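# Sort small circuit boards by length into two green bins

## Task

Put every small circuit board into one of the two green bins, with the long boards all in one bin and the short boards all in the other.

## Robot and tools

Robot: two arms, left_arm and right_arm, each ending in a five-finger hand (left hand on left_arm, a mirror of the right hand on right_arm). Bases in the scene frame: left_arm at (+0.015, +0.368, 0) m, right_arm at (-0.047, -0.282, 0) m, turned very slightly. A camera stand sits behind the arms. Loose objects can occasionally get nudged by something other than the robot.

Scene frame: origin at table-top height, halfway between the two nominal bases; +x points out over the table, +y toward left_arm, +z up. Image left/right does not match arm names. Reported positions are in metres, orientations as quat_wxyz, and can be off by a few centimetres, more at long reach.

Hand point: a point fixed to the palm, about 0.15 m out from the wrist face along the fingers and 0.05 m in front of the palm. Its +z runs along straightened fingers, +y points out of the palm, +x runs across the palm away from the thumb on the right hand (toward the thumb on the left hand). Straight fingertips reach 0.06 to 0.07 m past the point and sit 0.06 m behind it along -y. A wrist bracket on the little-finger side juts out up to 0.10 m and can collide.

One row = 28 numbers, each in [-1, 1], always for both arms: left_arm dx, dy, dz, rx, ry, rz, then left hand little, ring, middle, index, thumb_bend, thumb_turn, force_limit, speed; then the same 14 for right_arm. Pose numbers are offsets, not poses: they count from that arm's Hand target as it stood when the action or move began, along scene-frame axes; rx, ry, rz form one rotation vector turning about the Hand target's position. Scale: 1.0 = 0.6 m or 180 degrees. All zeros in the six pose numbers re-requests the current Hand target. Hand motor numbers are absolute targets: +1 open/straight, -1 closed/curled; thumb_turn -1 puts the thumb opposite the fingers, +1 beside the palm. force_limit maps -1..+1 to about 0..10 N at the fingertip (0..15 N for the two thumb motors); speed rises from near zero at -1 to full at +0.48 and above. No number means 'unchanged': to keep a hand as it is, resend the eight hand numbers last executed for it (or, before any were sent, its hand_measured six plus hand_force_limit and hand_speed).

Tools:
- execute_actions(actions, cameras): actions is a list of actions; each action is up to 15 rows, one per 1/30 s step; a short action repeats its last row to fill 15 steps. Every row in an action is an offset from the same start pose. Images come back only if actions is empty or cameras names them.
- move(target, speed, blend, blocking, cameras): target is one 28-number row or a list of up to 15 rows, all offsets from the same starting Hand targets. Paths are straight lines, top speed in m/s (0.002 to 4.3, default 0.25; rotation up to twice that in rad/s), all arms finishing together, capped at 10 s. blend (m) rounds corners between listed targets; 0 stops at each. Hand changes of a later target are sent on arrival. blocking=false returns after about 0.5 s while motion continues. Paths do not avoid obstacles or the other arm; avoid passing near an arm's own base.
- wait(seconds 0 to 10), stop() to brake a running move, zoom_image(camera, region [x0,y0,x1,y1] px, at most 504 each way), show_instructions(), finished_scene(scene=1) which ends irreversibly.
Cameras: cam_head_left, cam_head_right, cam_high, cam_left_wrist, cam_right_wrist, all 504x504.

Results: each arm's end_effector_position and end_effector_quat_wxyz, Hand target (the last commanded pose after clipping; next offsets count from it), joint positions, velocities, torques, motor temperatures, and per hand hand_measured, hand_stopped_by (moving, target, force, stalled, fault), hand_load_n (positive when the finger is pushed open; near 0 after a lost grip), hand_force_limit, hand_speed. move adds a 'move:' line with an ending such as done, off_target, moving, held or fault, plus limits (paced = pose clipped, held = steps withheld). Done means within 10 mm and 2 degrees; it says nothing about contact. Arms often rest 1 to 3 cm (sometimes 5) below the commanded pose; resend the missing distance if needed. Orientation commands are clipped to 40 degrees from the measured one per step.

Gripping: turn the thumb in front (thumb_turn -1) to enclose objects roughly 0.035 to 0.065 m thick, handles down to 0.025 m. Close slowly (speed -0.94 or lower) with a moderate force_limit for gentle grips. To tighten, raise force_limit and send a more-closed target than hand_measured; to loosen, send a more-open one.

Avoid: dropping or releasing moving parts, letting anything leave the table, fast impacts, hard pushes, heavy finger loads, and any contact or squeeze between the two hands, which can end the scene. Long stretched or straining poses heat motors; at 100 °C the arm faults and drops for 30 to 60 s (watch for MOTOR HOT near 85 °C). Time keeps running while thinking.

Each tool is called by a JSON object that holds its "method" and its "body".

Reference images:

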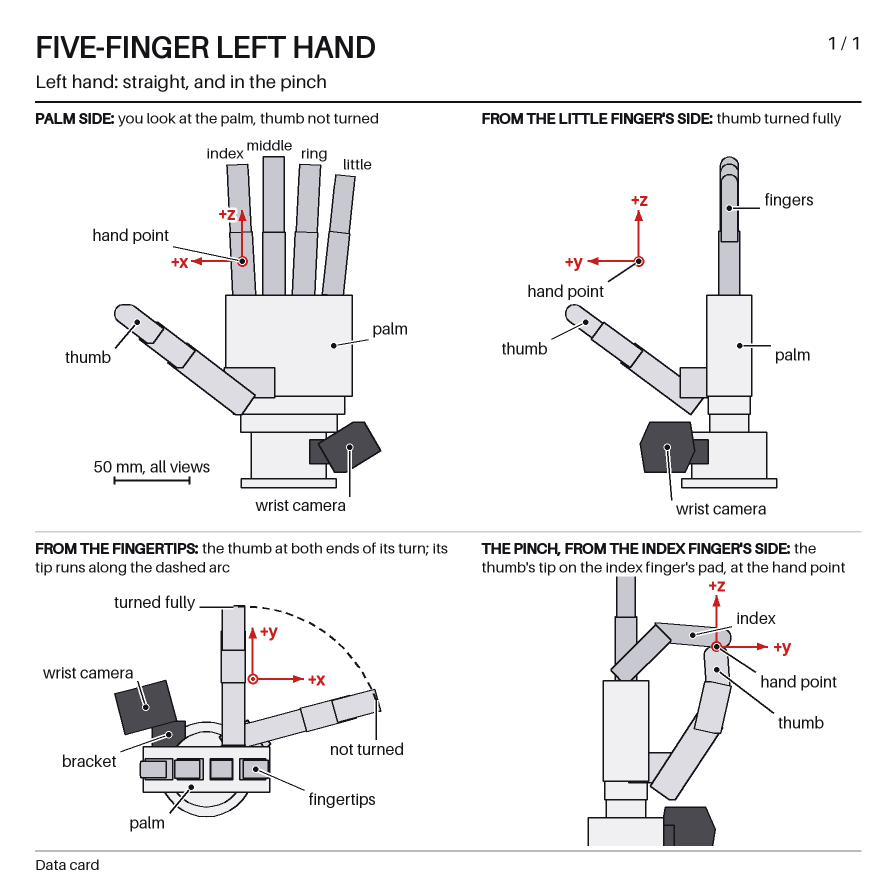

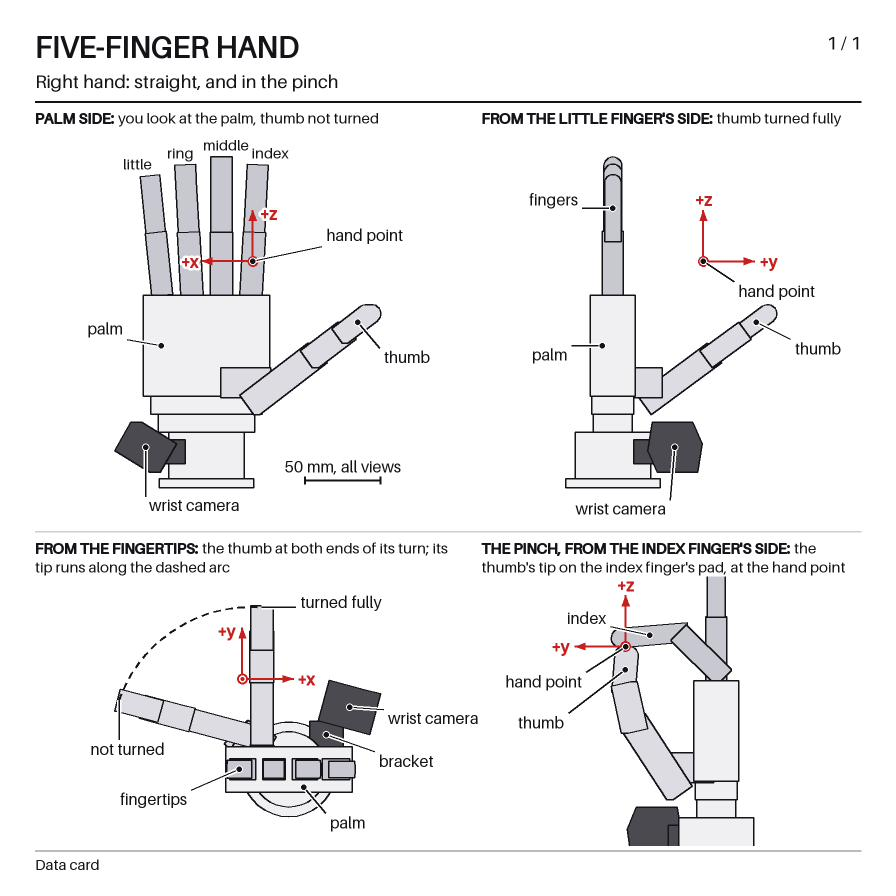

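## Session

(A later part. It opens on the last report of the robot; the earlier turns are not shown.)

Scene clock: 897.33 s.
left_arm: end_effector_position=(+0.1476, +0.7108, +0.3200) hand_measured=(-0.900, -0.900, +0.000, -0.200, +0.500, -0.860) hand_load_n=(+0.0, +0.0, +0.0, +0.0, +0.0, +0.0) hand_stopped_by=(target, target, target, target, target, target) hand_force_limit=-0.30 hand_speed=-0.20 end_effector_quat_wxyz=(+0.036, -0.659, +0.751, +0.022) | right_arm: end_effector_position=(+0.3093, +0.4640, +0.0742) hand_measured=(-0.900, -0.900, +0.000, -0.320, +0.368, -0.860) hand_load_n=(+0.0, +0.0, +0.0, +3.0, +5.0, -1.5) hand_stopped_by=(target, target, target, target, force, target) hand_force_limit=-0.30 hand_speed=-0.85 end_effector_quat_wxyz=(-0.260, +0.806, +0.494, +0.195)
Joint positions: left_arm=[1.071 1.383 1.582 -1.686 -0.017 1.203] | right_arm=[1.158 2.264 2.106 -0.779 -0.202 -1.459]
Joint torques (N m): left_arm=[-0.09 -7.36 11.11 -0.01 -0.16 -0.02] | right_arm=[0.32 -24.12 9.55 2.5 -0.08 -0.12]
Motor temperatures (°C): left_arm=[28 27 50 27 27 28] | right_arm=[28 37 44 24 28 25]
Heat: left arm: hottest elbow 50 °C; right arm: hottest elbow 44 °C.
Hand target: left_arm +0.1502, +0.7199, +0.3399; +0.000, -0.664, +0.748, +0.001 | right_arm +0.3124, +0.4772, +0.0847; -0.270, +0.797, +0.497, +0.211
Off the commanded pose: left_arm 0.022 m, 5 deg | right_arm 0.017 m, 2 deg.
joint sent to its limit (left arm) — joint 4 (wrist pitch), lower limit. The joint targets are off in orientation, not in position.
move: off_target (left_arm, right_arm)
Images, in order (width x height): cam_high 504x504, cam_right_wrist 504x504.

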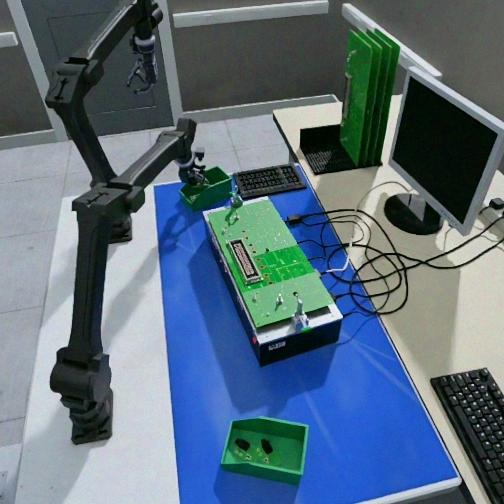

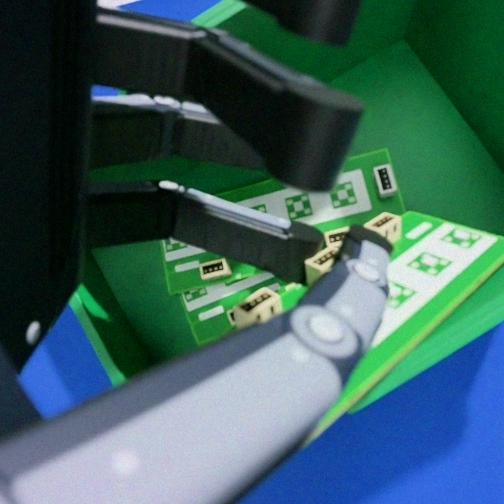

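{"method": "execute_actions", "body": {"actions": [[[0,0,0,0,0,0,-0.9,-0.9,0,-0.2,0.5,-0.86,-0.3,-0.2,0,0,0,0,0,0,-0.9,-0.9,0,-0.15,0.5,-0.86,-0.3,-0.5]],[[0,0,0,0,0,0,-0.9,-0.9,0,-0.2,0.5,-0.86,-0.3,-0.2,0,0,0,0,0,0,-0.9,-0.9,0,-0.1,0.55,-0.86,-0.3,-0.5]]], "cameras": ["cam_right_wrist"]}}

Scene clock: 900.73 s.
left_arm: end_effector_position=(+0.1476, +0.7108, +0.3200) hand_measured=(-0.900, -0.900, +0.000, -0.200, +0.500, -0.860) hand_load_n=(+0.0, +0.0, +0.0, +0.0, +0.0, +0.0) hand_stopped_by=(target, target, target, target, target, target) hand_force_limit=-0.30 hand_speed=-0.20 end_effector_quat_wxyz=(+0.036, -0.659, +0.751, +0.022) | right_arm: end_effector_position=(+0.3093, +0.4640, +0.0742) hand_measured=(-0.900, -0.900, +0.000, -0.100, +0.550, -0.860) hand_load_n=(+0.0, +0.0, +0.0, +0.0, +0.0, +0.0) hand_stopped_by=(target, target, target, target, target, target) hand_force_limit=-0.30 hand_speed=-0.50 end_effector_quat_wxyz=(-0.260, +0.806, +0.494, +0.195)
Joint positions: left_arm=[1.071 1.383 1.582 -1.686 -0.017 1.203] | right_arm=[1.158 2.264 2.106 -0.779 -0.202 -1.459]
Joint torques (N m): left_arm=[-0.09 -7.41 11.12 -0.01 -0.17 -0.02] | right_arm=[0.38 -24 9.55 2.55 -0.07 -0.12]
Heat: left arm: hottest elbow 50 °C; right arm: hottest elbow 45 °C.
Hand target: left_arm +0.1502, +0.7199, +0.3399; +0.000, -0.664, +0.748, +0.001 | right_arm +0.3124, +0.4772, +0.0847; -0.270, +0.797, +0.497, +0.210
Off the commanded pose: left_arm 0.022 m, 5 deg | right_arm 0.017 m, 2 deg.
joint sent to its limit (left arm) — joint 4 (wrist pitch), lower limit. The joint targets are off in orientation, not in position.
Images, in order (width x height): cam_right_wrist 504x504.

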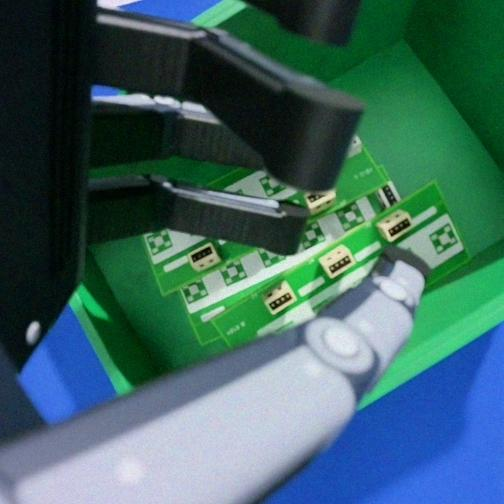

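{"method": "move", "body": {"target": [0,0,0,0,0,0,-0.9,-0.9,0,-0.2,0.5,-0.86,-0.3,-0.2,0.0,-0.01,0.33,0,0,0,-0.9,-0.9,0,-0.1,0.55,-0.86,-0.3,-0.5], "speed": 0.15, "cameras": ["cam_right_wrist","cam_head_left","cam_head_right","cam_high"]}}

Scene clock: 906.37 s.
left_arm: end_effector_position=(+0.1476, +0.7108, +0.3200) hand_measured=(-0.900, -0.900, +0.000, -0.200, +0.500, -0.860) hand_load_n=(+0.0, +0.0, +0.0, +0.0, +0.0, +0.0) hand_stopped_by=(target, target, target, target, target, target) hand_force_limit=-0.30 hand_speed=-0.20 end_effector_quat_wxyz=(+0.036, -0.659, +0.751, +0.022) | right_arm: end_effector_position=(+0.3093, +0.4670, +0.2519) hand_measured=(-0.900, -0.900, +0.000, -0.100, +0.550, -0.860) hand_load_n=(+0.0, +0.0, +0.0, +0.0, +0.0, +0.5) hand_stopped_by=(target, target, target, target, target, target) hand_force_limit=-0.30 hand_speed=-0.50 end_effector_quat_wxyz=(-0.261, +0.805, +0.495, +0.196)
Joint positions: left_arm=[1.071 1.383 1.582 -1.686 -0.017 1.203] | right_arm=[1.159 2.421 2.871 -1.383 -0.202 -1.459]
Joint torques (N m): left_arm=[-0.03 -7.3 11.12 -0.01 -0.16 -0.01] | right_arm=[0.15 -25.7 11.29 1.63 -0.14 -0.15]
Heat: left arm: hottest elbow 50 °C; right arm: hottest elbow 46 °C.
Hand target: left_arm +0.1502, +0.7199, +0.3399; +0.000, -0.664, +0.748, +0.001 | right_arm +0.3121, +0.4713, +0.2829; -0.270, +0.797, +0.497, +0.211
Off the commanded pose: left_arm 0.022 m, 5 deg | right_arm 0.031 m, 2 deg.
elbow stopped short (right arm): the move would have taken joint 3 (elbow) straighter than the controller allows.
joint sent to its limit (left arm) — joint 4 (wrist pitch), lower limit. The joint targets are off in orientation, not in position.
move: off_target (left_arm, right_arm)
Images, in order (width x height): cam_head_left 504x504, cam_head_right 504x504, cam_high 504x504, cam_right_wrist 504x504.

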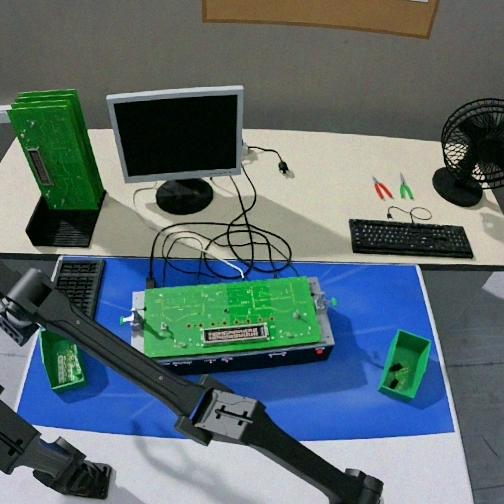

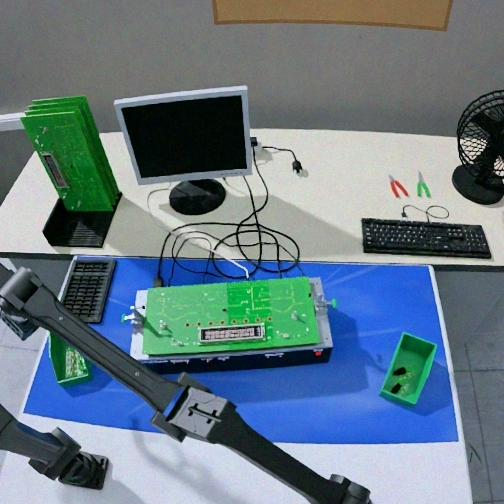

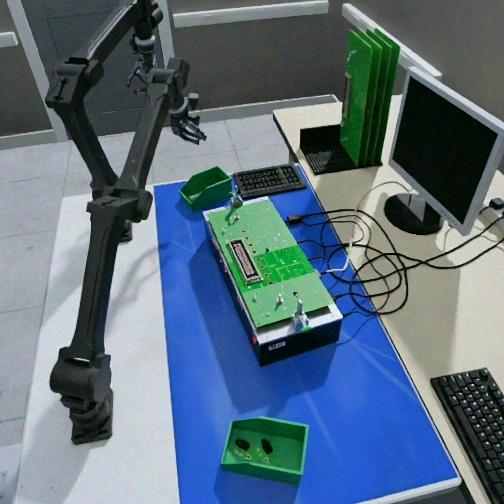

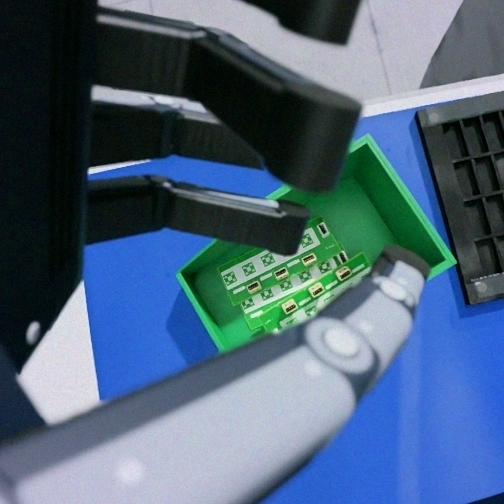

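{"method": "zoom_image", "body": {"camera": "cam_right_wrist", "region": [160, 120, 480, 380]}}

{"method": "zoom_image", "body": {"camera": "cam_head_left", "region": [0, 250, 250, 450]}}

Scaled by 1.575.

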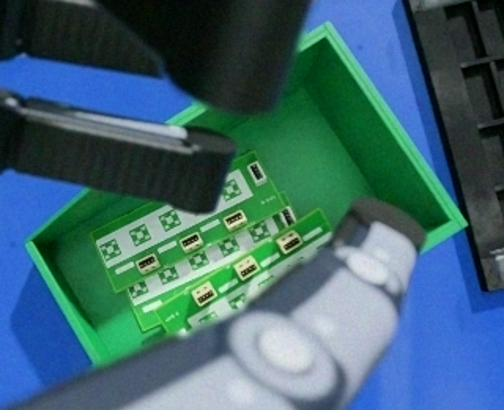

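Scaled by 2.016.

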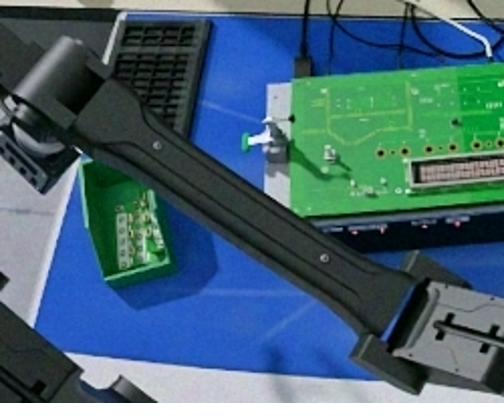

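{"method": "finished_scene", "body": {"scene": 1}}

The scene is finished: the task was done.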